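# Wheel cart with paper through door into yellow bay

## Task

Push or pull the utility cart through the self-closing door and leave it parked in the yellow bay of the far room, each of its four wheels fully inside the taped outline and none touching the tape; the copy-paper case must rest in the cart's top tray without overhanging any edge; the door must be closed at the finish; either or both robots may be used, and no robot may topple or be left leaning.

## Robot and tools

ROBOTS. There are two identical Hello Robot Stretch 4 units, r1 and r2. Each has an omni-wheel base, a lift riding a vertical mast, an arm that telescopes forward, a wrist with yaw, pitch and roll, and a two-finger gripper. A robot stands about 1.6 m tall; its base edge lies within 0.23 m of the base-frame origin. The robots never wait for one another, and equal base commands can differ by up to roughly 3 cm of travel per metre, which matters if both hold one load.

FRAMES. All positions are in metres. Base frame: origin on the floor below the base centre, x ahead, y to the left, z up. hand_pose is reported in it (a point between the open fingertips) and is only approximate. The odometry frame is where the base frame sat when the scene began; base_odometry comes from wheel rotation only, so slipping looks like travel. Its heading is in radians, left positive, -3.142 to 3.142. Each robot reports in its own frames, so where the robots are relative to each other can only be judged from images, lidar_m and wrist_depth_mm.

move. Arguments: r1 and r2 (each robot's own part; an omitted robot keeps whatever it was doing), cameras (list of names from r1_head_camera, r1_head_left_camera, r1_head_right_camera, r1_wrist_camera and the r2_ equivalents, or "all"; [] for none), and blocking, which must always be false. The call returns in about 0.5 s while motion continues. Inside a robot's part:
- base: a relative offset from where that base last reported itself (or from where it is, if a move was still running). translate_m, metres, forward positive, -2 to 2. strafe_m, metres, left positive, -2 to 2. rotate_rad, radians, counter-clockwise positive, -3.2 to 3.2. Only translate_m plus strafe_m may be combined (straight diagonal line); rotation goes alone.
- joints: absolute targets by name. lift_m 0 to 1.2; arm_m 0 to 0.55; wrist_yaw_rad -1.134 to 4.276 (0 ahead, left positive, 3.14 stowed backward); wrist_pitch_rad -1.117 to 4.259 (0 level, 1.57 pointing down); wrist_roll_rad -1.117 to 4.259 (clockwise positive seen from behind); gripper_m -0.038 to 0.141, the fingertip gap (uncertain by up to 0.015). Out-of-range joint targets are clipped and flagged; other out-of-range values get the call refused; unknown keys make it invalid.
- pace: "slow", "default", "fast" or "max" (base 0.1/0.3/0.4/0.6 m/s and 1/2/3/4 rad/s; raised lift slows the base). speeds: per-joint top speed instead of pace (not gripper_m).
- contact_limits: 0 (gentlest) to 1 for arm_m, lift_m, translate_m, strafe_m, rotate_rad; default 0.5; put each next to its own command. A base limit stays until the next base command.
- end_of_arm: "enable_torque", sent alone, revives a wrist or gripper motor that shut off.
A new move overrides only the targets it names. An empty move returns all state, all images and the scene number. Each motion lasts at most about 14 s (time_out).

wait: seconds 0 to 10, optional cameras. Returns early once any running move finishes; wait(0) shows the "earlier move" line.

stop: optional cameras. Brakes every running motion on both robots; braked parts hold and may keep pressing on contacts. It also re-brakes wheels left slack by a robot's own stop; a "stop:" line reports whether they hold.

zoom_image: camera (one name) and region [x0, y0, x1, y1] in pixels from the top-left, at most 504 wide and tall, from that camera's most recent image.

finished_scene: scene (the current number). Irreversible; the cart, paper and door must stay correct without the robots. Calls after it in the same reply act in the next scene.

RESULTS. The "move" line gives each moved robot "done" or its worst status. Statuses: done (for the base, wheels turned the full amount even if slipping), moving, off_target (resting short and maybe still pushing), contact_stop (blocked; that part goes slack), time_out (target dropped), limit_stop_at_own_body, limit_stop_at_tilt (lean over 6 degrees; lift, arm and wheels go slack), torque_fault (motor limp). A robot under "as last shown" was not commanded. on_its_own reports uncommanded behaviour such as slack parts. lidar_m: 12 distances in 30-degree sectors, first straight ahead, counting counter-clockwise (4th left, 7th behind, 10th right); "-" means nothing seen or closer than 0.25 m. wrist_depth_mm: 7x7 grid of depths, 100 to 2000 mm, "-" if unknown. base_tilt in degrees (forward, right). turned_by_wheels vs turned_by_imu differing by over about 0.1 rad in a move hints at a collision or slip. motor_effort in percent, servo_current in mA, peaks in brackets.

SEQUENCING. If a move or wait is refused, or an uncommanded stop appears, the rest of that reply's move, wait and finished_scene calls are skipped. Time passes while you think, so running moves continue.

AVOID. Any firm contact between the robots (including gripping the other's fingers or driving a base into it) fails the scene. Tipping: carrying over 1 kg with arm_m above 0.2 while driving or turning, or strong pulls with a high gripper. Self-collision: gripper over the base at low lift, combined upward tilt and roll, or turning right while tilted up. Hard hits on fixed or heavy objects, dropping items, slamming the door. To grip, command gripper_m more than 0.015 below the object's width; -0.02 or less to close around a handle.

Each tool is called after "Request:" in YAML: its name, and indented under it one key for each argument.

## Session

Request:
move:
  blocking: false

Scene clock: 0.00 s.
r1.base_odometry: x=+0.000 y=+0.000 heading=+0.000
r1.turned_by_wheels: +0.000
r1.turned_by_imu: +0.000
r1.base_tilt: forward=-1.6 right=+1.3
r1.lidar_m: 0.96 1.73 2.02 2.40 3.92 1.60 0.85 0.77 0.78 0.89 0.77 0.78
r1.base_status: not commanded
r1.joint_positions: lift_m=+0.124 arm_m=+0.000 wrist_yaw_rad=+3.194 wrist_pitch_rad=+0.002 wrist_roll_rad=+0.000 gripper_m=+0.056
r1.joint_status: not commanded
r1.measured_speeds: all 0
r1.motor_effort: lift_m=+19 arm_m=-4 wheel_0=-2 wheel_1=+1 wheel_2=+0
r1.servo_current: wrist_yaw_rad=59 wrist_pitch_rad=46 wrist_roll_rad=46 gripper_m=39
r1.hand_pose: x=-0.1216 y=+0.0722 z=+0.3019 quat_wxyz=(-0.026, -0.001, +0.000, +1.000) (m; r1's base frame)
r1.wrist_depth_mm: - 135 - - - - - / - 123 135 - - - - / - 121 191 - - - - / 110 136 194 - - - - / 137 - - - 1618 - - / 226 - 190 1098 188 1160 1118 / 224 163 750 798 768 768 759
r2.base_odometry: x=+0.000 y=+0.000 heading=+0.000
r2.turned_by_wheels: +0.000
r2.turned_by_imu: +0.000
r2.base_tilt: forward=-0.6 right=+0.1
r2.lidar_m: 1.29 1.32 1.58 2.33 2.36 2.78 1.41 1.41 2.77 2.39 2.42 1.48
r2.base_status: not commanded
r2.joint_positions: lift_m=+0.200 arm_m=+0.000 wrist_yaw_rad=+3.211 wrist_pitch_rad=+0.001 wrist_roll_rad=+0.000 gripper_m=+0.056
r2.joint_status: not commanded
r2.measured_speeds: all 0
r2.motor_effort: lift_m=+18 arm_m=-4 wheel_0=-1 wheel_1=+1 wheel_2=+1
r2.servo_current: wrist_yaw_rad=46 wrist_pitch_rad=39 wrist_roll_rad=52 gripper_m=52
r2.hand_pose: x=-0.1229 y=+0.0671 z=+0.3779 quat_wxyz=(-0.035, -0.001, +0.000, +0.999) (m; r2's base frame)
r2.wrist_depth_mm: - - 137 - - - - / - - 137 - - - - / - 109 138 - - - - / - 140 175 - - - - / 214 - - - - - - / 213 1281 196 1255 190 1336 1182 / 208 243 866 - - 854 878
pictures: r1_head_camera, r1_head_left_camera, r1_head_right_camera, r1_wrist_camera, r2_head_camera, r2_head_left_camera, r2_head_right_camera, r2_wrist_camera
Images, in order (width x height): r1_head_camera 420x560, r1_head_left_camera 420x672, r1_head_right_camera 420x672, r1_wrist_camera 616x392, r2_head_camera 420x560, r2_head_left_camera 420x672, r2_head_right_camera 420x672, r2_wrist_camera 616x392.

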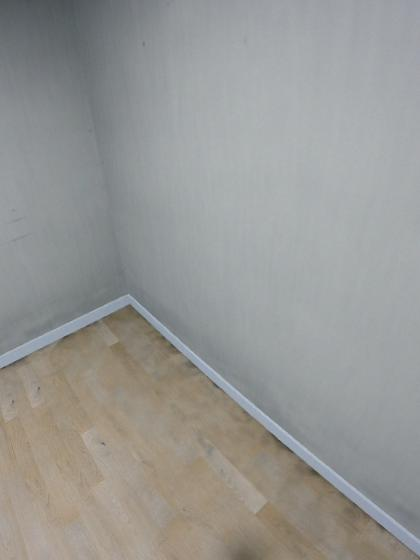

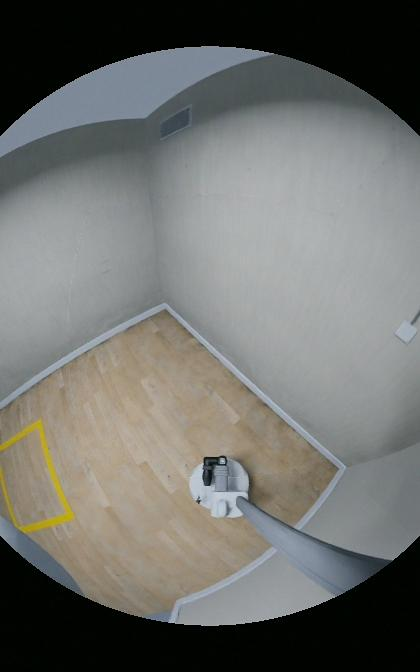

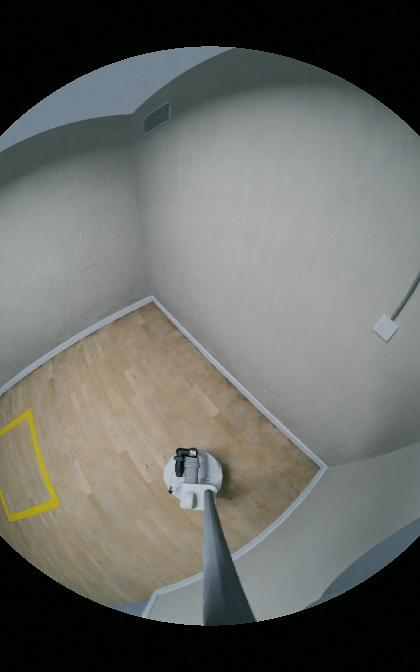

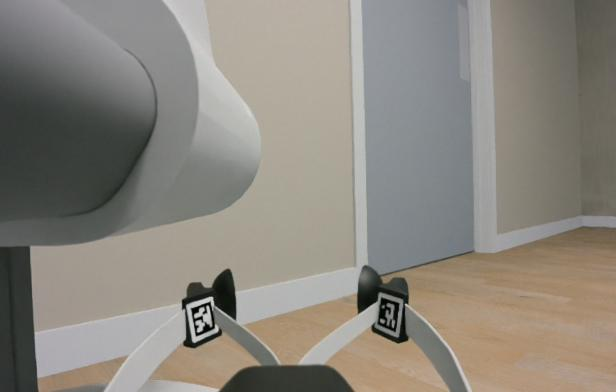

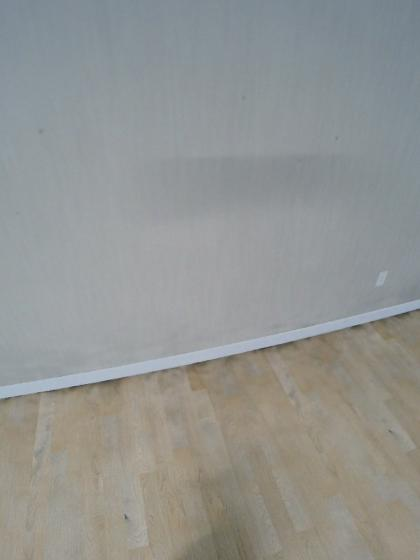

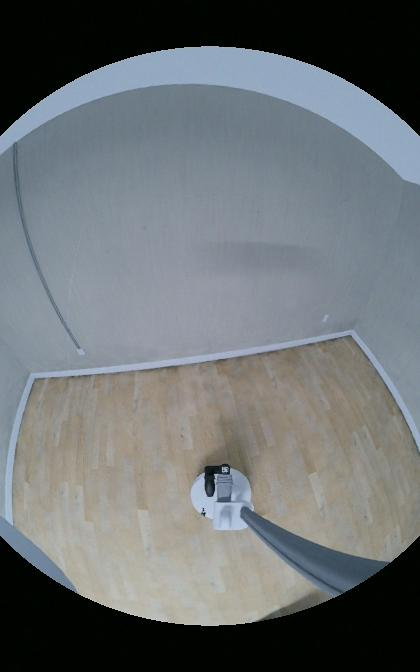

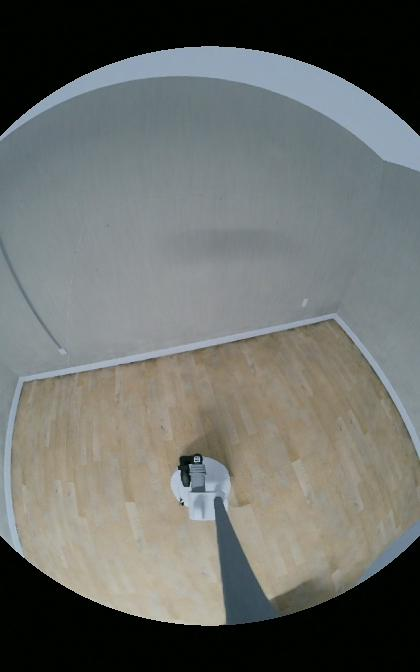

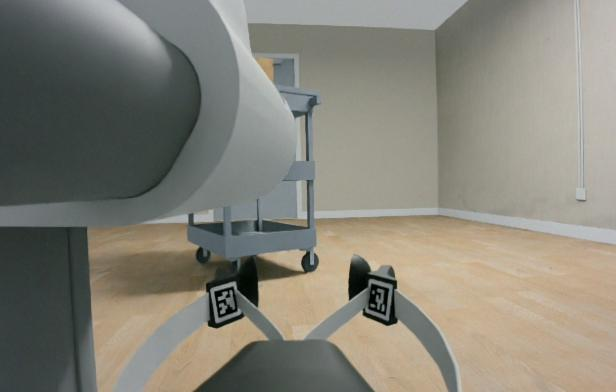

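Request:
move:
  blocking: false
  r1: {"base":{"rotate_rad":2.7},"pace":"default"}
  r2: {"base":{"rotate_rad":-2.95},"pace":"default"}

Request:
wait:
  seconds: 4

Request:
wait:
  seconds: 1
  cameras: ["r1_head_camera","r1_head_left_camera","r1_head_right_camera","r2_head_camera","r2_head_left_camera","r2_head_right_camera"]

Scene clock: 8.47 s.
move: r1 moving; r2 moving
r1.base_odometry: x=+0.000 y=+0.000 heading=+0.253
r1.turned_by_wheels: +0.253
r1.turned_by_imu: +0.253
r1.base_tilt: forward=-1.6 right=+1.3
r1.lidar_m: 1.15 2.01 2.11 2.98 2.65 1.07 0.80 0.74 0.81 0.80 0.72 0.82
r1.base_status: rotate_rad moving
r1.joint_positions: lift_m=+0.124 arm_m=+0.000 wrist_yaw_rad=+3.194 wrist_pitch_rad=+0.002 wrist_roll_rad=+0.000 gripper_m=+0.056
r1.joint_status: not commanded
r1.measured_speeds: translate_m=+0.000 strafe_m=+0.000 rotate_rad=+0.974 lift_m=+0.000 arm_m=+0.000 wrist_yaw_rad=+0.000 wrist_pitch_rad=+0.000 wrist_roll_rad=+0.000
r1.motor_effort: lift_m=+19(20) arm_m=-4(4) wheel_0=-7(9) wheel_1=-6(7) wheel_2=-6(7)
r1.servo_current: wrist_yaw_rad=46(59) wrist_pitch_rad=39(52) wrist_roll_rad=33(65) gripper_m=39(46)
r1.hand_pose: x=-0.1216 y=+0.0722 z=+0.3019 quat_wxyz=(-0.026, -0.001, +0.000, +1.000) (m; r1's base frame)
r1.wrist_depth_mm: - 135 - - - - 1808 / - 123 135 - - - 1808 / - 121 192 - - - 1756 / 111 136 195 - - - 1808 / 137 - - - - - 1756 / 226 - 190 976 188 1118 1138 / 224 152 759 798 778 750 759
r2.base_odometry: x=+0.000 y=+0.000 heading=-0.252
r2.turned_by_wheels: -0.252
r2.turned_by_imu: -0.244
r2.base_tilt: forward=-0.7 right=+0.0
r2.lidar_m: 1.35 1.27 1.41 2.01 2.34 2.43 3.58 1.41 3.28 2.43 2.39 1.79
r2.base_status: rotate_rad moving
r2.joint_positions: lift_m=+0.200 arm_m=+0.000 wrist_yaw_rad=+3.211 wrist_pitch_rad=+0.001 wrist_roll_rad=+0.000 gripper_m=+0.056
r2.joint_status: not commanded
r2.measured_speeds: translate_m=+0.001 strafe_m=+0.000 rotate_rad=-0.977 lift_m=+0.000 arm_m=+0.000 wrist_yaw_rad=+0.000 wrist_pitch_rad=+0.000 wrist_roll_rad=+0.000
r2.motor_effort: lift_m=+18(18) arm_m=-4(4) wheel_0=+11(11) wheel_1=+9(10) wheel_2=+10(11)
r2.servo_current: wrist_yaw_rad=52(52) wrist_pitch_rad=46(46) wrist_roll_rad=52(65) gripper_m=46(52)
r2.hand_pose: x=-0.1229 y=+0.0671 z=+0.3779 quat_wxyz=(-0.035, -0.001, +0.000, +0.999) (m; r2's base frame)
r2.wrist_depth_mm: - - 137 - - - - / - - 137 - - - - / - 109 138 - - - - / - 140 176 - - - - / 214 1756 - - - - - / 213 1281 196 1308 190 1336 1182 / 208 242 878 - - 854 878
pictures: none

Scene clock: 10.60 s.
earlier move: r1 done; r2 moving
r1.base_odometry: x=+0.000 y=+0.000 heading=+2.699
r1.turned_by_wheels: +2.447
r1.turned_by_imu: +2.460
r1.base_tilt: forward=-1.6 right=+1.3
r1.lidar_m: 1.29 0.83 0.74 0.76 0.85 0.76 0.78 0.97 2.03 2.06 2.53 3.91
r1.base_status: done
r1.joint_positions: lift_m=+0.124 arm_m=+0.000 wrist_yaw_rad=+3.194 wrist_pitch_rad=+0.002 wrist_roll_rad=+0.000 gripper_m=+0.056
r1.joint_status: not commanded
r1.measured_speeds: all 0
r1.motor_effort: lift_m=+19(20) arm_m=-4(4) wheel_0=-4(10) wheel_1=-3(9) wheel_2=-2(8)
r1.servo_current: wrist_yaw_rad=39(65) wrist_pitch_rad=39(52) wrist_roll_rad=59(65) gripper_m=39(52)
r1.hand_pose: x=-0.1216 y=+0.0722 z=+0.3019 quat_wxyz=(-0.026, -0.001, +0.000, +1.000) (m; r1's base frame)
r1.wrist_depth_mm: - 135 - - - - - / - 123 135 - - - - / - 121 191 - - - - / 111 135 195 - - - - / 137 - - - - - - / 229 1098 190 - 187 - - / 750 759 750 778 732 131 -
r2.base_odometry: x=+0.000 y=+0.000 heading=-2.949
r2.turned_by_wheels: -2.697
r2.turned_by_imu: -2.625
r2.base_tilt: forward=-0.6 right=+0.1
r2.lidar_m: 1.39 3.46 2.50 2.37 1.92 1.38 1.31 1.34 1.86 2.33 2.43 3.30
r2.base_status: rotate_rad moving
r2.joint_positions: lift_m=+0.200 arm_m=+0.000 wrist_yaw_rad=+3.211 wrist_pitch_rad=+0.001 wrist_roll_rad=+0.000 gripper_m=+0.056
r2.joint_status: not commanded
r2.measured_speeds: all 0
r2.motor_effort: lift_m=+18(18) arm_m=-4(4) wheel_0=+3(14) wheel_1=+2(11) wheel_2=+4(11)
r2.servo_current: wrist_yaw_rad=46(52) wrist_pitch_rad=46(46) wrist_roll_rad=59(65) gripper_m=46(52)
r2.hand_pose: x=-0.1228 y=+0.0671 z=+0.3779 quat_wxyz=(-0.035, -0.001, +0.000, +0.999) (m; r2's base frame)
r2.wrist_depth_mm: - - 137 - - - - / - 107 137 - - - - / - 110 138 235 - - - / - 140 165 - - - - / 216 - - - - - - / 213 1281 195 1160 190 1205 1182 / 211 245 878 - - 854 866
wait: 2.13 of 4 s (r1 has come to rest)
pictures: none

Scene clock: 10.73 s.
earlier move: r2 done
r1.base_odometry: x=+0.000 y=+0.000 heading=+2.699
r1.turned_by_wheels: +0.000
r1.turned_by_imu: +0.000
r1.base_tilt: forward=-1.6 right=+1.3
r1.lidar_m: 1.28 0.83 0.73 0.76 0.86 0.77 0.78 0.98 2.03 2.06 2.56 3.92
r1.base_status: done
r1.joint_positions: lift_m=+0.124 arm_m=+0.000 wrist_yaw_rad=+3.194 wrist_pitch_rad=+0.002 wrist_roll_rad=+0.000 gripper_m=+0.056
r1.joint_status: not commanded
r1.measured_speeds: all 0
r1.motor_effort: lift_m=+19(20) arm_m=-4(4) wheel_0=-4(10) wheel_1=-3(9) wheel_2=-2(8)
r1.servo_current: wrist_yaw_rad=39(65) wrist_pitch_rad=39(52) wrist_roll_rad=52(65) gripper_m=39(52)
r1.hand_pose: x=-0.1216 y=+0.0722 z=+0.3019 quat_wxyz=(-0.026, -0.001, +0.000, +1.000) (m; r1's base frame)
r1.wrist_depth_mm: - 135 - - - - - / - 123 135 - - - - / - 121 192 - - - - / 110 136 195 - - - - / 137 - - - - - - / 229 1098 191 - 187 - - / 759 759 750 788 741 130 -
r2.base_odometry: x=+0.000 y=+0.000 heading=-2.949
r2.turned_by_wheels: +0.000
r2.turned_by_imu: +0.000
r2.base_tilt: forward=-0.7 right=+0.1
r2.lidar_m: 1.41 3.48 2.50 2.37 1.88 1.39 1.31 1.36 1.85 2.33 2.43 3.28
r2.base_status: done
r2.joint_positions: lift_m=+0.200 arm_m=+0.000 wrist_yaw_rad=+3.211 wrist_pitch_rad=+0.001 wrist_roll_rad=+0.000 gripper_m=+0.056
r2.joint_status: not commanded
r2.measured_speeds: all 0
r2.motor_effort: lift_m=+18(18) arm_m=-4(4) wheel_0=+3(14) wheel_1=+2(11) wheel_2=+3(11)
r2.servo_current: wrist_yaw_rad=46(52) wrist_pitch_rad=39(46) wrist_roll_rad=39(65) gripper_m=52(52)
r2.hand_pose: x=-0.1228 y=+0.0671 z=+0.3779 quat_wxyz=(-0.035, -0.001, +0.000, +0.999) (m; r2's base frame)
r2.wrist_depth_mm: - - 137 - - - - / - 107 137 - - - - / - 110 139 235 - - - / - 140 165 - - - - / 215 - - - - - - / 213 1308 195 1182 190 1229 1182 / 211 245 878 - - 842 878
wait: 0.13 of 1 s (r2 has come to rest)
pictures: r1_head_camera, r1_head_left_camera, r1_head_right_camera, r2_head_camera, r2_head_left_camera, r2_head_right_camera
Images, in order (width x height): r1_head_camera 420x560, r1_head_left_camera 420x672, r1_head_right_camera 420x672, r2_head_camera 420x560, r2_head_left_camera 420x672, r2_head_right_camera 420x672.

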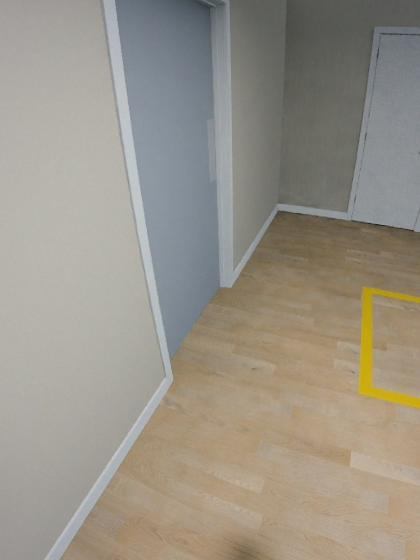

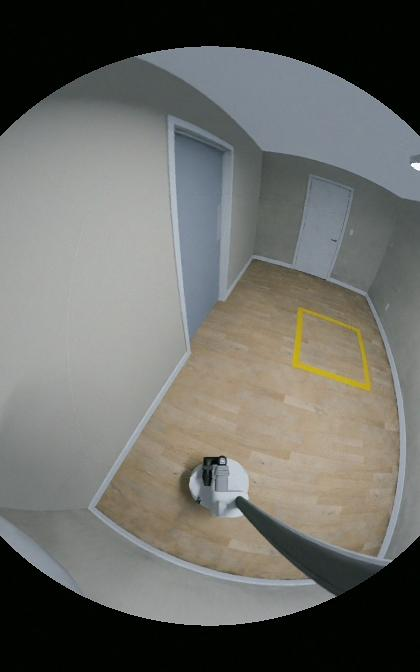

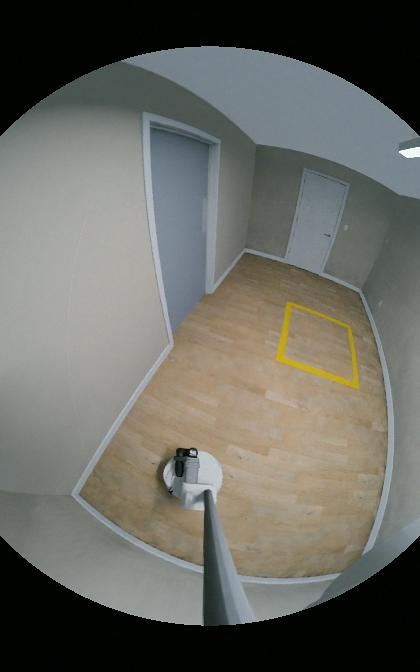

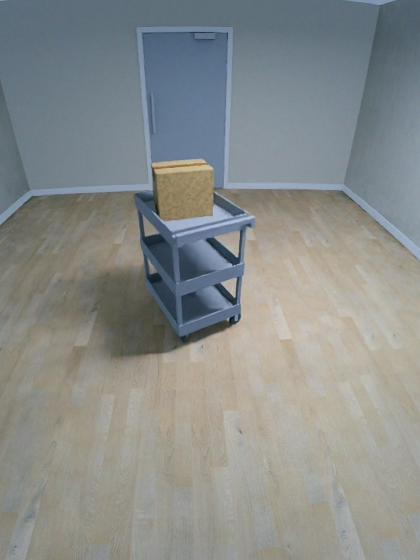

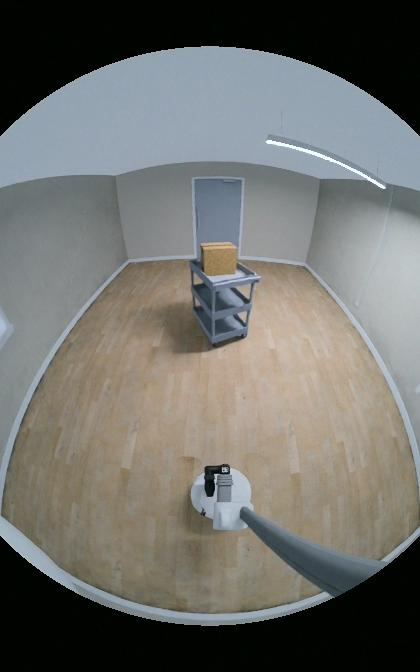

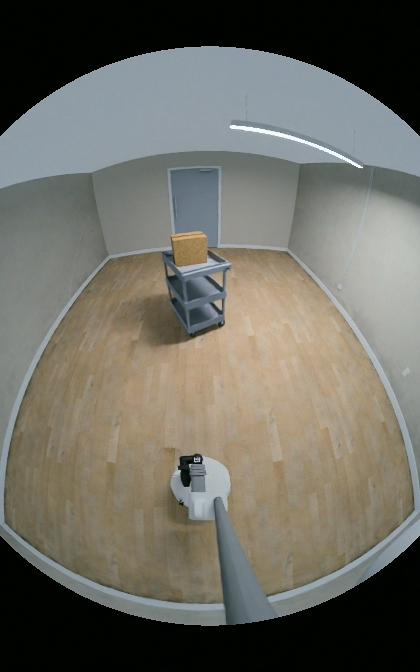

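Request:
zoom_image:
  camera: "r2_head_camera"
  region: [100, 10, 300, 360]

Request:
zoom_image:
  camera: "r1_head_left_camera"
  region: [130, 90, 400, 420]

Scaled by 1.440 from the camera's 420x560 image, which has a finer 1200x1600 frame.

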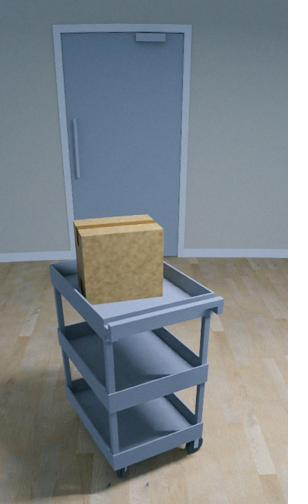

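Scaled by 1.527 from the camera's 420x672 image, which has a finer 600x960 frame.

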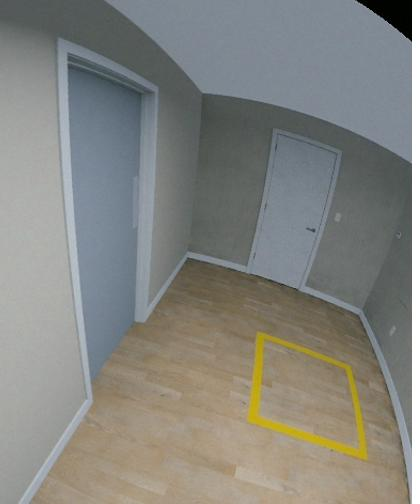

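Request:
move:
  blocking: false
  r1: {"base":{"translate_m":1.45,"strafe_m":-0.9},"joints":{"lift_m":0.5}}
  r2: {"base":{"translate_m":1.4,"strafe_m":0.95},"joints":{"lift_m":0.91}}

Request:
wait:
  seconds: 3.5

Request:
wait:
  seconds: 3
  cameras: ["r1_head_left_camera","r2_head_camera","r2_head_right_camera"]

Scene clock: 65.40 s.
move: r1 moving; r2 moving
r1.base_odometry: x=-0.019 y=+0.030 heading=+2.699
r1.turned_by_wheels: +0.000
r1.turned_by_imu: +0.000
r1.base_tilt: forward=-1.5 right=+1.3
r1.lidar_m: 1.44 0.82 0.75 0.76 0.88 0.80 0.81 1.05 2.02 2.05 2.51 3.88
r1.base_status: translate_m moving; strafe_m moving
r1.joint_positions: lift_m=+0.162 arm_m=+0.000 wrist_yaw_rad=+3.194 wrist_pitch_rad=+0.002 wrist_roll_rad=+0.000 gripper_m=+0.056
r1.joint_status: lift_m moving
r1.measured_speeds: translate_m=+0.117 strafe_m=-0.074 rotate_rad=+0.000 lift_m=+0.146 arm_m=+0.000 wrist_yaw_rad=+0.000 wrist_pitch_rad=+0.000 wrist_roll_rad=+0.000
r1.motor_effort: lift_m=+27(27) arm_m=-4(4) wheel_0=+8(11) wheel_1=-4(5) wheel_2=-8(9)
r1.servo_current: wrist_yaw_rad=65(65) wrist_pitch_rad=33(46) wrist_roll_rad=46(52) gripper_m=39(46)
r1.hand_pose: x=-0.1216 y=+0.0722 z=+0.3395 quat_wxyz=(-0.026, -0.001, +0.000, +1.000) (m; r1's base frame)
r1.wrist_depth_mm: - 135 - - - - - / - 123 135 - - - - / - 121 191 - - - - / 110 136 194 - - - - / 137 - - - - - - / 228 1078 190 - 187 - - / 820 820 809 143 798 - -
r2.base_odometry: x=-0.025 y=-0.025 heading=-2.950
r2.turned_by_wheels: +0.000
r2.turned_by_imu: +0.000
r2.base_tilt: forward=-0.7 right=+0.1
r2.lidar_m: 1.37 3.46 2.49 2.34 1.94 1.41 1.33 1.40 1.91 2.35 2.43 3.33
r2.base_status: translate_m moving; strafe_m moving
r2.joint_positions: lift_m=+0.238 arm_m=+0.000 wrist_yaw_rad=+3.211 wrist_pitch_rad=+0.001 wrist_roll_rad=+0.000 gripper_m=+0.056
r2.joint_status: lift_m moving
r2.measured_speeds: translate_m=+0.110 strafe_m=+0.077 rotate_rad=-0.001 lift_m=+0.146 arm_m=+0.000 wrist_yaw_rad=+0.000 wrist_pitch_rad=+0.000 wrist_roll_rad=+0.000
r2.motor_effort: lift_m=+23(24) arm_m=-4(4) wheel_0=-8(8) wheel_1=+12(12) wheel_2=-11(11)
r2.servo_current: wrist_yaw_rad=39(52) wrist_pitch_rad=39(46) wrist_roll_rad=46(59) gripper_m=52(52)
r2.hand_pose: x=-0.1228 y=+0.0671 z=+0.4157 quat_wxyz=(-0.035, -0.001, +0.000, +0.999) (m; r2's base frame)
r2.wrist_depth_mm: - - 136 - - - - / - - 137 - - - - / - 111 138 221 - - - / - 139 155 - - - - / 213 - - - - - - / 211 1255 193 1138 190 1229 1160 / 206 242 1025 - - 960 946
pictures: none

Scene clock: 68.90 s.
earlier move: r1 moving; r2 moving
r1.base_odometry: x=-0.565 y=+0.876 heading=+2.699
r1.turned_by_wheels: +0.000
r1.turned_by_imu: -0.002
r1.base_tilt: forward=-1.6 right=+1.3
r1.lidar_m: 1.64 1.14 0.93 0.94 1.19 1.79 1.81 2.05 1.85 1.88 2.31 2.90
r1.base_status: translate_m moving; strafe_m moving
r1.joint_positions: lift_m=+0.500 arm_m=+0.000 wrist_yaw_rad=+3.194 wrist_pitch_rad=+0.002 wrist_roll_rad=+0.000 gripper_m=+0.056
r1.joint_status: all done
r1.measured_speeds: translate_m=+0.255 strafe_m=-0.158 rotate_rad=+0.000 lift_m=+0.000 arm_m=+0.000 wrist_yaw_rad=+0.000 wrist_pitch_rad=+0.000 wrist_roll_rad=+0.000
r1.motor_effort: lift_m=+24(28) arm_m=-4(4) wheel_0=+6(12) wheel_1=-2(6) wheel_2=-5(9)
r1.servo_current: wrist_yaw_rad=52(78) wrist_pitch_rad=46(52) wrist_roll_rad=39(72) gripper_m=46(52)
r1.hand_pose: x=-0.1216 y=+0.0722 z=+0.6772 quat_wxyz=(-0.026, -0.001, +0.000, +1.000) (m; r1's base frame)
r1.wrist_depth_mm: - 135 - - - - - / - 123 146 - - - - / - 121 192 - - - - / 110 135 206 - - - - / 216 - - - - - - / - - 194 - 188 - - / 1576 1537 1576 153 1537 1430 1499
r2.base_odometry: x=-0.733 y=-0.737 heading=-2.950
r2.turned_by_wheels: +0.000
r2.turned_by_imu: +0.002
r2.base_tilt: forward=-0.7 right=+0.1
r2.lidar_m: 1.03 2.68 1.94 1.80 1.89 2.28 2.18 2.25 3.05 2.90 0.83 0.73
r2.base_status: translate_m moving; strafe_m moving
r2.joint_positions: lift_m=+0.910 arm_m=+0.000 wrist_yaw_rad=+3.211 wrist_pitch_rad=+0.001 wrist_roll_rad=+0.000 gripper_m=+0.056
r2.joint_status: all done
r2.measured_speeds: translate_m=+0.249 strafe_m=+0.167 rotate_rad=-0.004 lift_m=+0.000 arm_m=+0.000 wrist_yaw_rad=+0.000 wrist_pitch_rad=+0.000 wrist_roll_rad=+0.000
r2.motor_effort: lift_m=+21(26) arm_m=-4(4) wheel_0=-4(8) wheel_1=+7(13) wheel_2=-8(12)
r2.servo_current: wrist_yaw_rad=39(52) wrist_pitch_rad=46(46) wrist_roll_rad=46(59) gripper_m=52(59)
r2.hand_pose: x=-0.1228 y=+0.0671 z=+1.0876 quat_wxyz=(-0.035, -0.001, +0.000, +0.999) (m; r2's base frame)
r2.wrist_depth_mm: - - 137 - - - - / - - 137 - - - - / - 111 138 - - - - / - 139 172 - - - - / 213 - - - - - - / 211 - 196 - 191 - - / 206 239 - - - - -
wait: 3.50 s; no rest
pictures: none

Scene clock: 71.90 s.
earlier move: r1 moving; r2 done
r1.base_odometry: x=-0.925 y=+1.434 heading=+2.699
r1.turned_by_wheels: +0.000
r1.turned_by_imu: -0.002
r1.base_tilt: forward=-1.6 right=+1.3
r1.lidar_m: 1.83 1.17 1.14 1.16 1.33 2.45 2.45 1.92 1.71 1.74 2.15 2.24
r1.base_status: translate_m moving; strafe_m moving
r1.joint_positions: lift_m=+0.500 arm_m=+0.000 wrist_yaw_rad=+3.194 wrist_pitch_rad=+0.002 wrist_roll_rad=+0.000 gripper_m=+0.056
r1.joint_status: all done
r1.measured_speeds: all 0
r1.motor_effort: lift_m=+24(28) arm_m=-4(4) wheel_0=+0(12) wheel_1=-3(6) wheel_2=+0(9)
r1.servo_current: wrist_yaw_rad=59(78) wrist_pitch_rad=46(52) wrist_roll_rad=33(72) gripper_m=39(52)
r1.hand_pose: x=-0.1216 y=+0.0722 z=+0.6772 quat_wxyz=(-0.026, -0.001, +0.000, +1.000) (m; r1's base frame)
r1.wrist_depth_mm: - 135 - - - - - / - 123 146 - - - - / - 121 192 - - - - / 111 136 206 - - - - / 137 - - - - - - / 216 - 193 - 187 - - / 1537 1499 1499 154 1618 1464 1618
r2.base_odometry: x=-1.193 y=-1.199 heading=-2.950
r2.turned_by_wheels: +0.000
r2.turned_by_imu: +0.002
r2.base_tilt: forward=-0.7 right=+0.1
r2.lidar_m: 3.06 2.14 1.56 1.48 1.52 2.12 2.73 2.84 3.40 0.77 0.75 0.83
r2.base_status: done
r2.joint_positions: lift_m=+0.910 arm_m=+0.000 wrist_yaw_rad=+3.211 wrist_pitch_rad=+0.001 wrist_roll_rad=+0.000 gripper_m=+0.056
r2.joint_status: all done
r2.measured_speeds: all 0
r2.motor_effort: lift_m=+21(26) arm_m=-4(4) wheel_0=-4(9) wheel_1=+2(13) wheel_2=-5(12)
r2.servo_current: wrist_yaw_rad=46(65) wrist_pitch_rad=33(52) wrist_roll_rad=39(59) gripper_m=46(59)
r2.hand_pose: x=-0.1228 y=+0.0671 z=+1.0876 quat_wxyz=(-0.035, -0.001, +0.000, +0.999) (m; r2's base frame)
r2.wrist_depth_mm: - - 137 - - - - / - 107 137 - - - - / - 113 138 - - - - / - 140 178 - - - - / 215 - - - - - - / 212 - 196 - 192 - - / 211 244 - - - - -
wait: 3.00 s; no rest
pictures: r1_head_left_camera, r2_head_camera, r2_head_right_camera
Images, in order (width x height): r1_head_left_camera 420x672, r2_head_camera 420x560, r2_head_right_camera 420x672.

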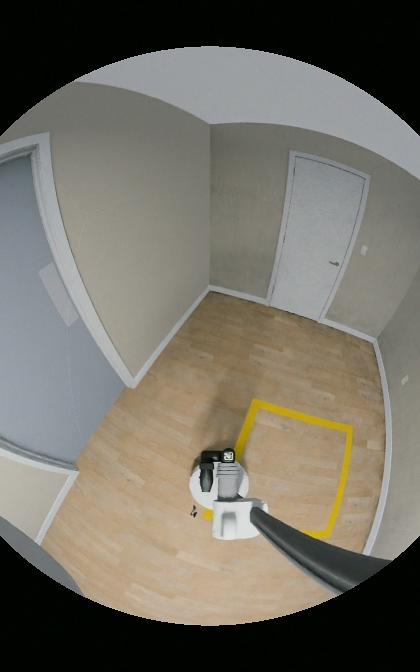

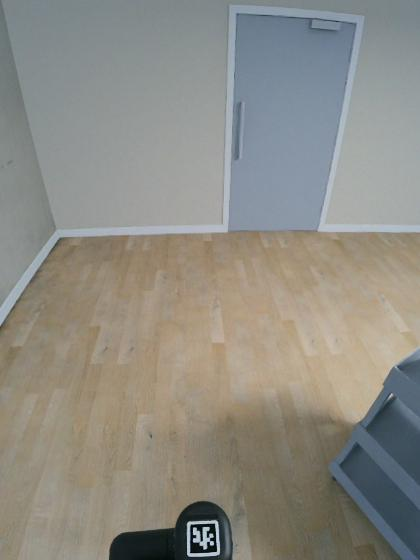

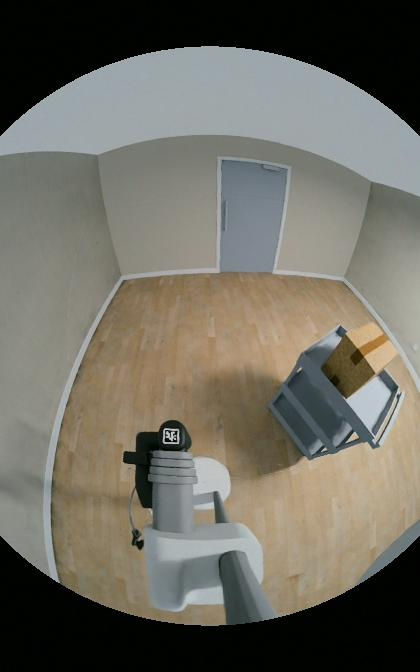

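Request:
move:
  blocking: false
  r1: {"base":{"rotate_rad":1.22},"joints":{"wrist_yaw_rad":0.0,"gripper_m":0.12,"lift_m":0.66}}
  r2: {"base":{"translate_m":1.85,"strafe_m":-0.15},"joints":{"wrist_yaw_rad":0.0,"gripper_m":0.12}}

Request:
wait:
  seconds: 4

Request:
wait:
  seconds: 4.5
  cameras: ["r1_head_camera","r2_head_camera","r2_wrist_camera"]

Scene clock: 92.63 s.
earlier move: r1 done
move: r1 moving; r2 moving
r1.base_odometry: x=-0.925 y=+1.434 heading=+2.952
r1.turned_by_wheels: +0.253
r1.turned_by_imu: +0.253
r1.base_tilt: forward=-1.6 right=+1.2
r1.lidar_m: 1.38 1.14 1.12 1.22 1.74 2.45 2.28 1.77 1.73 1.87 2.28 2.24
r1.base_status: rotate_rad moving
r1.joint_positions: lift_m=+0.538 arm_m=+0.000 wrist_yaw_rad=+2.607 wrist_pitch_rad=+0.002 wrist_roll_rad=+0.000 gripper_m=+0.075
r1.joint_status: lift_m moving; wrist_yaw_rad moving; gripper_m moving
r1.measured_speeds: translate_m=+0.000 strafe_m=+0.000 rotate_rad=+0.971 lift_m=+0.146 arm_m=+0.000 wrist_yaw_rad=-1.820 wrist_pitch_rad=+0.000 wrist_roll_rad=+0.000
r1.motor_effort: lift_m=+27(27) arm_m=-3(4) wheel_0=-6(8) wheel_1=-6(7) wheel_2=-8(8)
r1.servo_current: wrist_yaw_rad=91(137) wrist_pitch_rad=39(52) wrist_roll_rad=52(52) gripper_m=72(72)
r1.hand_pose: x=-0.0327 y=+0.2221 z=+0.7152 quat_wxyz=(+0.264, -0.001, +0.000, +0.965) (m; r1's base frame)
r1.wrist_depth_mm: - - - - - - - / - - - - - - - / - - - - - - - / - - - - - - - / - - - - - - - / - - 199 - 189 - - / 1863 1618 1618 143 1618 1576 1499
r2.base_odometry: x=-1.224 y=-1.203 heading=-2.950
r2.turned_by_wheels: +0.000
r2.turned_by_imu: +0.001
r2.base_tilt: forward=-0.7 right=+0.1
r2.lidar_m: 3.03 2.12 1.54 1.47 1.56 2.11 2.77 2.85 3.43 0.73 0.73 0.81
r2.base_status: translate_m moving; strafe_m moving
r2.joint_positions: lift_m=+0.910 arm_m=+0.000 wrist_yaw_rad=+2.650 wrist_pitch_rad=+0.001 wrist_roll_rad=+0.000 gripper_m=+0.075
r2.joint_status: wrist_yaw_rad moving; gripper_m moving
r2.measured_speeds: translate_m=+0.121 strafe_m=-0.011 rotate_rad=+0.001 lift_m=+0.000 arm_m=+0.000 wrist_yaw_rad=-1.733 wrist_pitch_rad=+0.000 wrist_roll_rad=+0.000
r2.motor_effort: lift_m=+21(21) arm_m=-4(4) wheel_0=+11(11) wheel_1=+5(9) wheel_2=-12(14)
r2.servo_current: wrist_yaw_rad=59(124) wrist_pitch_rad=39(46) wrist_roll_rad=46(59) gripper_m=91(91)
r2.hand_pose: x=-0.0421 y=+0.2131 z=+1.0876 quat_wxyz=(+0.243, -0.001, +0.000, +0.970) (m; r2's base frame)
r2.wrist_depth_mm: - - - - - 1537 1281 / - - - - - 1576 1281 / 240 - - - - 1618 1281 / - - - - - 1618 1308 / - - - - - 1576 1308 / - - 190 - 189 - - / - - - - - - -
pictures: none

Scene clock: 94.53 s.
earlier move: r1 done; r2 moving
r1.base_odometry: x=-0.925 y=+1.434 heading=-2.364
r1.turned_by_wheels: +0.967
r1.turned_by_imu: +0.972
r1.base_tilt: forward=-1.6 right=+1.3
r1.lidar_m: 1.13 1.19 1.52 2.45 2.40 1.76 1.70 1.80 2.34 2.25 1.50 1.14
r1.base_status: done
r1.joint_positions: lift_m=+0.660 arm_m=+0.000 wrist_yaw_rad=+0.003 wrist_pitch_rad=+0.002 wrist_roll_rad=+0.000 gripper_m=+0.120
r1.joint_status: all done
r1.measured_speeds: all 0
r1.motor_effort: lift_m=+24(28) arm_m=-2(4) wheel_0=-3(10) wheel_1=+1(9) wheel_2=-1(8)
r1.servo_current: wrist_yaw_rad=59(137) wrist_pitch_rad=39(52) wrist_roll_rad=52(65) gripper_m=39(91)
r1.hand_pose: x=+0.4595 y=-0.0867 z=+0.8372 quat_wxyz=(+1.000, +0.000, +0.001, +0.001) (m; r1's base frame)
r1.wrist_depth_mm: - - - - 931 854 - / 891 - - - 917 854 - / 904 - - - 931 866 - / 931 - - - - 891 - / 917 - - - - - - / 904 194 - - 190 - - / - 141 - 139 - - -
r2.base_odometry: x=-1.731 y=-1.260 heading=-2.950
r2.turned_by_wheels: +0.000
r2.turned_by_imu: +0.001
r2.base_tilt: forward=-0.6 right=+0.1
r2.lidar_m: 2.52 2.20 1.58 1.51 1.55 2.16 3.31 3.37 0.64 0.52 0.92 2.66
r2.base_status: translate_m moving; strafe_m moving
r2.joint_positions: lift_m=+0.910 arm_m=+0.000 wrist_yaw_rad=+0.003 wrist_pitch_rad=+0.001 wrist_roll_rad=+0.000 gripper_m=+0.120
r2.joint_status: wrist_yaw_rad moving; the others done
r2.measured_speeds: translate_m=+0.300 strafe_m=-0.025 rotate_rad=+0.002 lift_m=+0.000 arm_m=+0.000 wrist_yaw_rad=-0.001 wrist_pitch_rad=+0.000 wrist_roll_rad=+0.000
r2.motor_effort: lift_m=+21(21) arm_m=-4(4) wheel_0=+2(11) wheel_1=+6(9) wheel_2=-9(14)
r2.servo_current: wrist_yaw_rad=33(130) wrist_pitch_rad=39(46) wrist_roll_rad=59(59) gripper_m=52(117)
r2.hand_pose: x=+0.4596 y=-0.0866 z=+1.0876 quat_wxyz=(+1.000, +0.000, +0.001, +0.001) (m; r2's base frame)
r2.wrist_depth_mm: - - - - - - - / - - - - - - - / - - - - - - - / - - - - - - - / - - - - - - - / - - 201 - 198 - - / - - - - - - -
wait: 1.90 of 4 s (r1 has come to rest)
pictures: none

Scene clock: 99.03 s.
earlier move: r2 moving
r1.base_odometry: x=-0.925 y=+1.434 heading=-2.364
r1.turned_by_wheels: +0.000
r1.turned_by_imu: +0.000
r1.base_tilt: forward=-1.6 right=+1.3
r1.lidar_m: 1.14 1.19 1.54 2.43 2.40 1.76 1.71 1.80 2.36 2.26 1.50 1.12
r1.base_status: done
r1.joint_positions: lift_m=+0.660 arm_m=+0.000 wrist_yaw_rad=+0.003 wrist_pitch_rad=+0.002 wrist_roll_rad=+0.000 gripper_m=+0.120
r1.joint_status: all done
r1.measured_speeds: all 0
r1.motor_effort: lift_m=+24(28) arm_m=+3(4) wheel_0=-3(10) wheel_1=+1(9) wheel_2=-1(8)
r1.servo_current: wrist_yaw_rad=72(137) wrist_pitch_rad=46(52) wrist_roll_rad=59(65) gripper_m=39(91)
r1.hand_pose: x=+0.4595 y=-0.0867 z=+0.8372 quat_wxyz=(+1.000, +0.000, +0.001, +0.001) (m; r1's base frame)
r1.wrist_depth_mm: - - - - 917 854 - / 917 - - - 946 866 - / 891 - - - 917 866 - / 917 - - - - 878 - / 917 - - - - - - / 931 194 - - 190 - - / - 140 - 139 - - -
r2.base_odometry: x=-3.009 y=-1.402 heading=-2.950
r2.turned_by_wheels: +0.000
r2.turned_by_imu: +0.002
r2.base_tilt: forward=-0.7 right=+0.1
r2.lidar_m: 1.25 1.33 1.72 1.64 1.71 2.35 - 1.26 3.25 3.11 1.81 1.34
r2.base_status: translate_m moving; strafe_m moving
r2.joint_positions: lift_m=+0.910 arm_m=+0.000 wrist_yaw_rad=+0.003 wrist_pitch_rad=+0.001 wrist_roll_rad=+0.000 gripper_m=+0.120
r2.joint_status: all done
r2.measured_speeds: translate_m=+0.124 strafe_m=-0.009 rotate_rad=-0.007 lift_m=+0.000 arm_m=+0.000 wrist_yaw_rad=+0.000 wrist_pitch_rad=+0.000 wrist_roll_rad=+0.000
r2.motor_effort: lift_m=+21(21) arm_m=-4(4) wheel_0=+3(11) wheel_1=+4(9) wheel_2=-4(14)
r2.servo_current: wrist_yaw_rad=46(130) wrist_pitch_rad=39(52) wrist_roll_rad=46(59) gripper_m=52(117)
r2.hand_pose: x=+0.4596 y=-0.0866 z=+1.0876 quat_wxyz=(+1.000, +0.000, +0.001, +0.001) (m; r2's base frame)
r2.wrist_depth_mm: - - - - - - - / - - - - - - - / - - - - - - - / - - - - - - - / - - - - 991 - - / - 185 189 - 187 - - / - - - - - - -
wait: 4.50 s; no rest
pictures: r1_head_camera, r2_head_camera, r2_wrist_camera
Images, in order (width x height): r1_head_camera 420x560, r2_head_camera 420x560, r2_wrist_camera 616x392.

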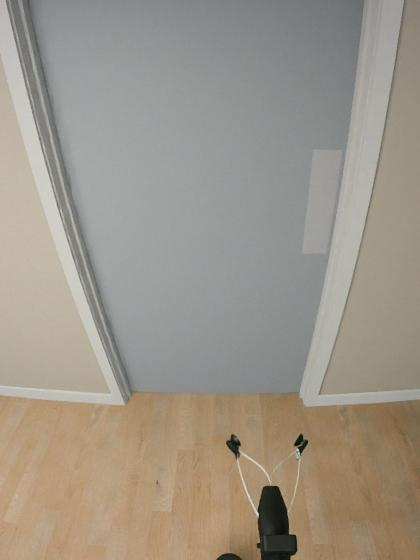

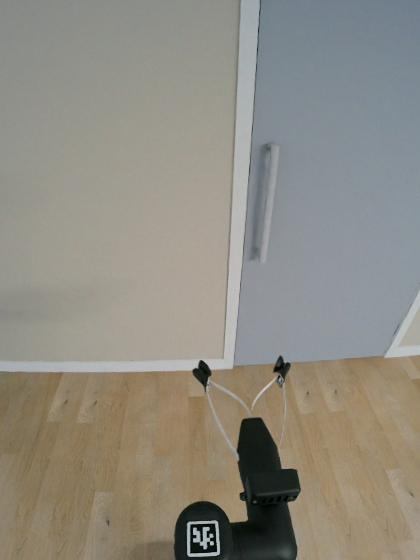

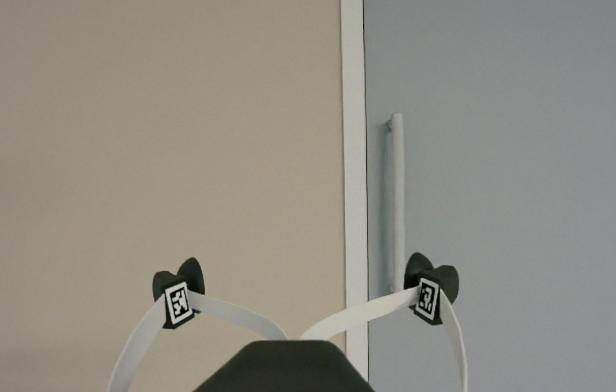

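Request:
move:
  blocking: false
  r2: {"base":{"translate_m":0.3,"strafe_m":-0.24},"joints":{"arm_m":0.2}}

Request:
wait:
  seconds: 4

Request:
wait:
  seconds: 2
  cameras: ["r2_head_camera","r2_wrist_camera"]

Scene clock: 108.63 s.
earlier move: r2 done
move: r2 moving
r1: as last shown
r1.lidar_m: 1.14 1.20 1.53 2.43 2.45 1.78 1.69 1.81 2.34 2.27 1.50 1.14
r1.motor_effort: lift_m=+24(24) arm_m=+3(4) wheel_0=-2(3) wheel_1=+1(1) wheel_2=-1(1)
r1.servo_current: wrist_yaw_rad=46(65) wrist_pitch_rad=46(46) wrist_roll_rad=52(72) gripper_m=39(46)
r1.wrist_depth_mm: - - - - 931 854 - / 917 - - - 917 854 - / 904 - - - 946 866 - / 917 - - - - 891 - / 931 - - - - - - / 917 193 - - 189 - - / - 140 - 139 - - -
r2.base_odometry: x=-3.067 y=-1.390 heading=-2.950
r2.turned_by_wheels: +0.000
r2.turned_by_imu: +0.000
r2.base_tilt: forward=-0.7 right=+0.1
r2.lidar_m: 1.17 1.27 1.76 1.65 1.74 2.34 - 1.29 3.19 3.07 1.73 1.25
r2.base_status: translate_m moving; strafe_m moving
r2.joint_positions: lift_m=+0.910 arm_m=+0.051 wrist_yaw_rad=+0.003 wrist_pitch_rad=+0.001 wrist_roll_rad=+0.000 gripper_m=+0.120
r2.joint_status: arm_m moving
r2.measured_speeds: translate_m=+0.102 strafe_m=-0.082 rotate_rad=+0.006 lift_m=+0.000 arm_m=+0.195 wrist_yaw_rad=+0.000 wrist_pitch_rad=+0.000 wrist_roll_rad=+0.000
r2.motor_effort: lift_m=+21(21) arm_m=+7(11) wheel_0=+11(11) wheel_1=-7(8) wheel_2=-12(13)
r2.servo_current: wrist_yaw_rad=46(59) wrist_pitch_rad=39(46) wrist_roll_rad=46(52) gripper_m=52(52)
r2.hand_pose: x=+0.5101 y=-0.0867 z=+1.0876 quat_wxyz=(+1.000, +0.000, +0.001, +0.001) (m; r2's base frame)
r2.wrist_depth_mm: - - - - - - - / - - - - - - - / - - - - - - - / - - - - 960 - - / - - - - 866 - - / - 185 189 - 186 - - / - - - - - - -
pictures: none

Scene clock: 110.83 s.
earlier move: r2 done
r1.base_odometry: x=-0.925 y=+1.434 heading=-2.364
r1.turned_by_wheels: +0.000
r1.turned_by_imu: +0.000
r1.base_tilt: forward=-1.6 right=+1.3
r1.lidar_m: 1.15 1.17 1.55 2.43 2.40 1.78 1.70 1.79 2.36 2.26 1.52 1.14
r1.base_status: not commanded
r1.joint_positions: lift_m=+0.660 arm_m=+0.000 wrist_yaw_rad=+0.003 wrist_pitch_rad=+0.002 wrist_roll_rad=+0.000 gripper_m=+0.120
r1.joint_status: not commanded
r1.measured_speeds: all 0
r1.motor_effort: lift_m=+24(24) arm_m=+4(4) wheel_0=-3(3) wheel_1=+1(1) wheel_2=-1(1)
r1.servo_current: wrist_yaw_rad=52(65) wrist_pitch_rad=46(52) wrist_roll_rad=46(72) gripper_m=39(52)
r1.hand_pose: x=+0.4595 y=-0.0867 z=+0.8372 quat_wxyz=(+1.000, +0.000, +0.001, +0.001) (m; r1's base frame)
r1.wrist_depth_mm: - - - - 931 842 - / 904 - - - 917 866 - / 904 - - - 917 866 - / 931 - - - - 878 - / 917 - - - - - - / 931 195 - - 189 - - / - 140 - 139 - - -
r2.base_odometry: x=-3.378 y=-1.227 heading=-2.950
r2.turned_by_wheels: +0.000
r2.turned_by_imu: +0.001
r2.base_tilt: forward=-0.7 right=+0.1
r2.lidar_m: 0.88 1.00 1.38 1.88 1.99 2.65 1.48 1.44 3.01 2.86 1.38 1.00
r2.base_status: done
r2.joint_positions: lift_m=+0.910 arm_m=+0.200 wrist_yaw_rad=+0.003 wrist_pitch_rad=+0.001 wrist_roll_rad=+0.000 gripper_m=+0.120
r2.joint_status: all done
r2.measured_speeds: all 0
r2.motor_effort: lift_m=+21(21) arm_m=+7(11) wheel_0=+2(14) wheel_1=-3(8) wheel_2=-3(13)
r2.servo_current: wrist_yaw_rad=39(59) wrist_pitch_rad=39(46) wrist_roll_rad=46(65) gripper_m=46(59)
r2.hand_pose: x=+0.6593 y=-0.0867 z=+1.0876 quat_wxyz=(+1.000, +0.000, +0.001, +0.001) (m; r2's base frame)
r2.wrist_depth_mm: - - 512 - - - - / - - 521 449 - - - / - - 521 449 - - - / - - 521 452 - - - / - - 521 455 - - - / - 186 196 452 186 - - / - - 530 - - - -
wait: 2.20 of 4 s (r2 has come to rest)
pictures: none

Scene clock: 112.83 s.
r1.base_odometry: x=-0.925 y=+1.434 heading=-2.364
r1.turned_by_wheels: +0.000
r1.turned_by_imu: +0.000
r1.base_tilt: forward=-1.6 right=+1.3
r1.lidar_m: 1.13 1.19 1.54 2.44 2.43 1.77 1.69 1.81 2.36 2.26 1.50 1.16
r1.base_status: not commanded
r1.joint_positions: lift_m=+0.660 arm_m=+0.000 wrist_yaw_rad=+0.003 wrist_pitch_rad=+0.002 wrist_roll_rad=+0.000 gripper_m=+0.120
r1.joint_status: not commanded
r1.measured_speeds: all 0
r1.motor_effort: lift_m=+24(24) arm_m=+4(4) wheel_0=-2(3) wheel_1=+1(1) wheel_2=-1(1)
r1.servo_current: wrist_yaw_rad=52(65) wrist_pitch_rad=46(52) wrist_roll_rad=39(72) gripper_m=46(52)
r1.hand_pose: x=+0.4595 y=-0.0867 z=+0.8372 quat_wxyz=(+1.000, +0.000, +0.001, +0.001) (m; r1's base frame)
r1.wrist_depth_mm: - - - - 904 854 - / 931 - - - 931 854 - / 904 - - - 931 866 - / 931 - - - - 891 - / 904 - - - - - - / 931 194 - - 189 - - / - 140 - 140 - - -
r2.base_odometry: x=-3.378 y=-1.227 heading=-2.950
r2.turned_by_wheels: +0.000
r2.turned_by_imu: +0.000
r2.base_tilt: forward=-0.7 right=+0.1
r2.lidar_m: 0.86 1.00 1.38 1.86 1.95 2.67 1.46 1.45 3.00 2.87 1.38 0.96
r2.base_status: done
r2.joint_positions: lift_m=+0.910 arm_m=+0.200 wrist_yaw_rad=+0.003 wrist_pitch_rad=+0.001 wrist_roll_rad=+0.000 gripper_m=+0.120
r2.joint_status: all done
r2.measured_speeds: all 0
r2.motor_effort: lift_m=+21(21) arm_m=+7(11) wheel_0=+3(14) wheel_1=-4(8) wheel_2=-2(13)
r2.servo_current: wrist_yaw_rad=52(59) wrist_pitch_rad=46(46) wrist_roll_rad=33(65) gripper_m=46(59)
r2.hand_pose: x=+0.6593 y=-0.0867 z=+1.0876 quat_wxyz=(+1.000, +0.000, +0.001, +0.001) (m; r2's base frame)
r2.wrist_depth_mm: - - 512 - - - - / - - 517 452 - - - / - - 517 449 - - - / - - 521 452 - - - / - - 525 455 - - - / - 186 197 459 185 - - / - - 535 - - - -
wait: 2.00 s; at rest by 0.27 s
pictures: r2_head_camera, r2_wrist_camera
Images, in order (width x height): r2_head_camera 420x560, r2_wrist_camera 616x392.

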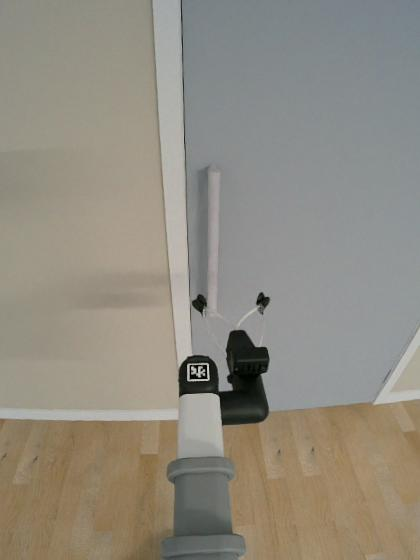

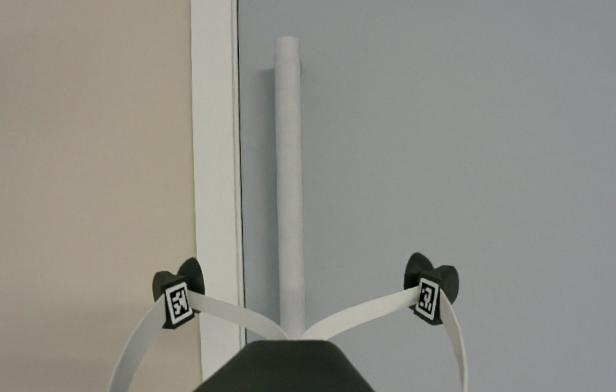

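Request:
move:
  blocking: false
  r2: {"base":{"translate_m":0.09,"strafe_m":0.008},"joints":{"arm_m":0.38},"pace":"slow"}

Request:
wait:
  seconds: 3
  cameras: ["r2_wrist_camera"]

Scene clock: 117.17 s.
move: r2 moving
r1: as last shown
r1.lidar_m: 1.14 1.20 1.54 2.44 2.41 1.80 1.72 1.79 2.34 2.25 1.53 1.15
r1.motor_effort: lift_m=+24(24) arm_m=+3(4) wheel_0=-2(3) wheel_1=+1(1) wheel_2=-1(1)
r1.servo_current: wrist_yaw_rad=46(65) wrist_pitch_rad=33(46) wrist_roll_rad=46(65) gripper_m=46(46)
r1.wrist_depth_mm: - - - - 931 854 - / 917 - - - 931 854 - / 904 - - - 917 866 - / 917 - - - - 878 - / 917 - - - - - - / 931 195 - - 190 - - / - 140 - 139 - - -
r2.base_odometry: x=-3.390 y=-1.230 heading=-2.950
r2.turned_by_wheels: +0.000
r2.turned_by_imu: +0.000
r2.base_tilt: forward=-0.7 right=+0.0
r2.lidar_m: 0.87 0.98 1.32 1.88 1.95 2.68 1.48 1.45 2.99 2.86 1.35 0.98
r2.base_status: translate_m moving; strafe_m moving
r2.joint_positions: lift_m=+0.910 arm_m=+0.212 wrist_yaw_rad=+0.003 wrist_pitch_rad=+0.001 wrist_roll_rad=+0.000 gripper_m=+0.120
r2.joint_status: arm_m moving
r2.measured_speeds: translate_m=+0.049 strafe_m=+0.004 rotate_rad=+0.001 lift_m=+0.000 arm_m=+0.049 wrist_yaw_rad=+0.000 wrist_pitch_rad=+0.000 wrist_roll_rad=+0.000
r2.motor_effort: lift_m=+21(21) arm_m=+5(12) wheel_0=+9(9) wheel_1=+6(7) wheel_2=-10(10)
r2.servo_current: wrist_yaw_rad=39(52) wrist_pitch_rad=39(46) wrist_roll_rad=39(65) gripper_m=52(52)
r2.hand_pose: x=+0.6720 y=-0.0867 z=+1.0876 quat_wxyz=(+1.000, +0.000, +0.001, +0.001) (m; r2's base frame)
r2.wrist_depth_mm: - - 492 - - - - / - - 492 427 - - - / - - 496 430 - - - / - - 500 430 - - - / - - 500 433 - - - / - 185 198 433 185 - - / - - 508 - - - -
pictures: none

Scene clock: 119.73 s.
earlier move: r2 done
r1.base_odometry: x=-0.925 y=+1.434 heading=-2.364
r1.turned_by_wheels: +0.000
r1.turned_by_imu: +0.000
r1.base_tilt: forward=-1.6 right=+1.3
r1.lidar_m: 1.13 1.21 1.57 2.43 2.39 1.77 1.71 1.82 2.36 2.28 1.53 1.14
r1.base_status: not commanded
r1.joint_positions: lift_m=+0.660 arm_m=+0.000 wrist_yaw_rad=+0.003 wrist_pitch_rad=+0.002 wrist_roll_rad=+0.000 gripper_m=+0.120
r1.joint_status: not commanded
r1.measured_speeds: all 0
r1.motor_effort: lift_m=+24(24) arm_m=+4(4) wheel_0=-3(3) wheel_1=+1(1) wheel_2=-1(1)
r1.servo_current: wrist_yaw_rad=46(65) wrist_pitch_rad=46(52) wrist_roll_rad=59(65) gripper_m=39(52)
r1.hand_pose: x=+0.4595 y=-0.0867 z=+0.8372 quat_wxyz=(+1.000, +0.000, +0.001, +0.001) (m; r1's base frame)
r1.wrist_depth_mm: - - - - 931 842 - / 904 - - - 931 866 - / 917 - - - 931 866 - / 917 - - - - 891 - / 917 - - - - - - / 917 194 - - 190 - - / - 140 - 139 - - -
r2.base_odometry: x=-3.464 y=-1.252 heading=-2.950
r2.turned_by_wheels: +0.000
r2.turned_by_imu: +0.001
r2.base_tilt: forward=-0.6 right=+0.1
r2.lidar_m: 0.80 0.89 1.25 1.87 1.94 2.66 1.58 1.54 2.99 2.88 1.27 0.89
r2.base_status: done
r2.joint_positions: lift_m=+0.910 arm_m=+0.380 wrist_yaw_rad=+0.003 wrist_pitch_rad=+0.001 wrist_roll_rad=+0.000 gripper_m=+0.120
r2.joint_status: all done
r2.measured_speeds: all 0
r2.motor_effort: lift_m=+21(21) arm_m=+7(12) wheel_0=+5(9) wheel_1=+6(9) wheel_2=-6(11)
r2.servo_current: wrist_yaw_rad=46(65) wrist_pitch_rad=46(52) wrist_roll_rad=46(65) gripper_m=52(59)
r2.hand_pose: x=+0.8393 y=-0.0867 z=+1.0876 quat_wxyz=(+1.000, +0.000, +0.001, +0.001) (m; r2's base frame)
r2.wrist_depth_mm: 263 248 259 257 254 253 252 / 264 250 260 258 256 255 251 / 266 251 263 260 257 257 254 / 266 252 264 260 259 258 255 / 270 255 266 264 260 259 257 / 272 255 195 264 262 260 259 / 274 258 271 - 264 263 259
wait: 2.57 of 3 s (r2 has come to rest)
pictures: r2_wrist_camera
Images, in order (width x height): r2_wrist_camera 616x392.

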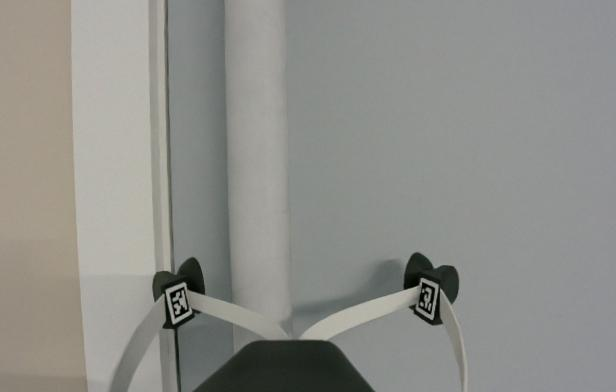

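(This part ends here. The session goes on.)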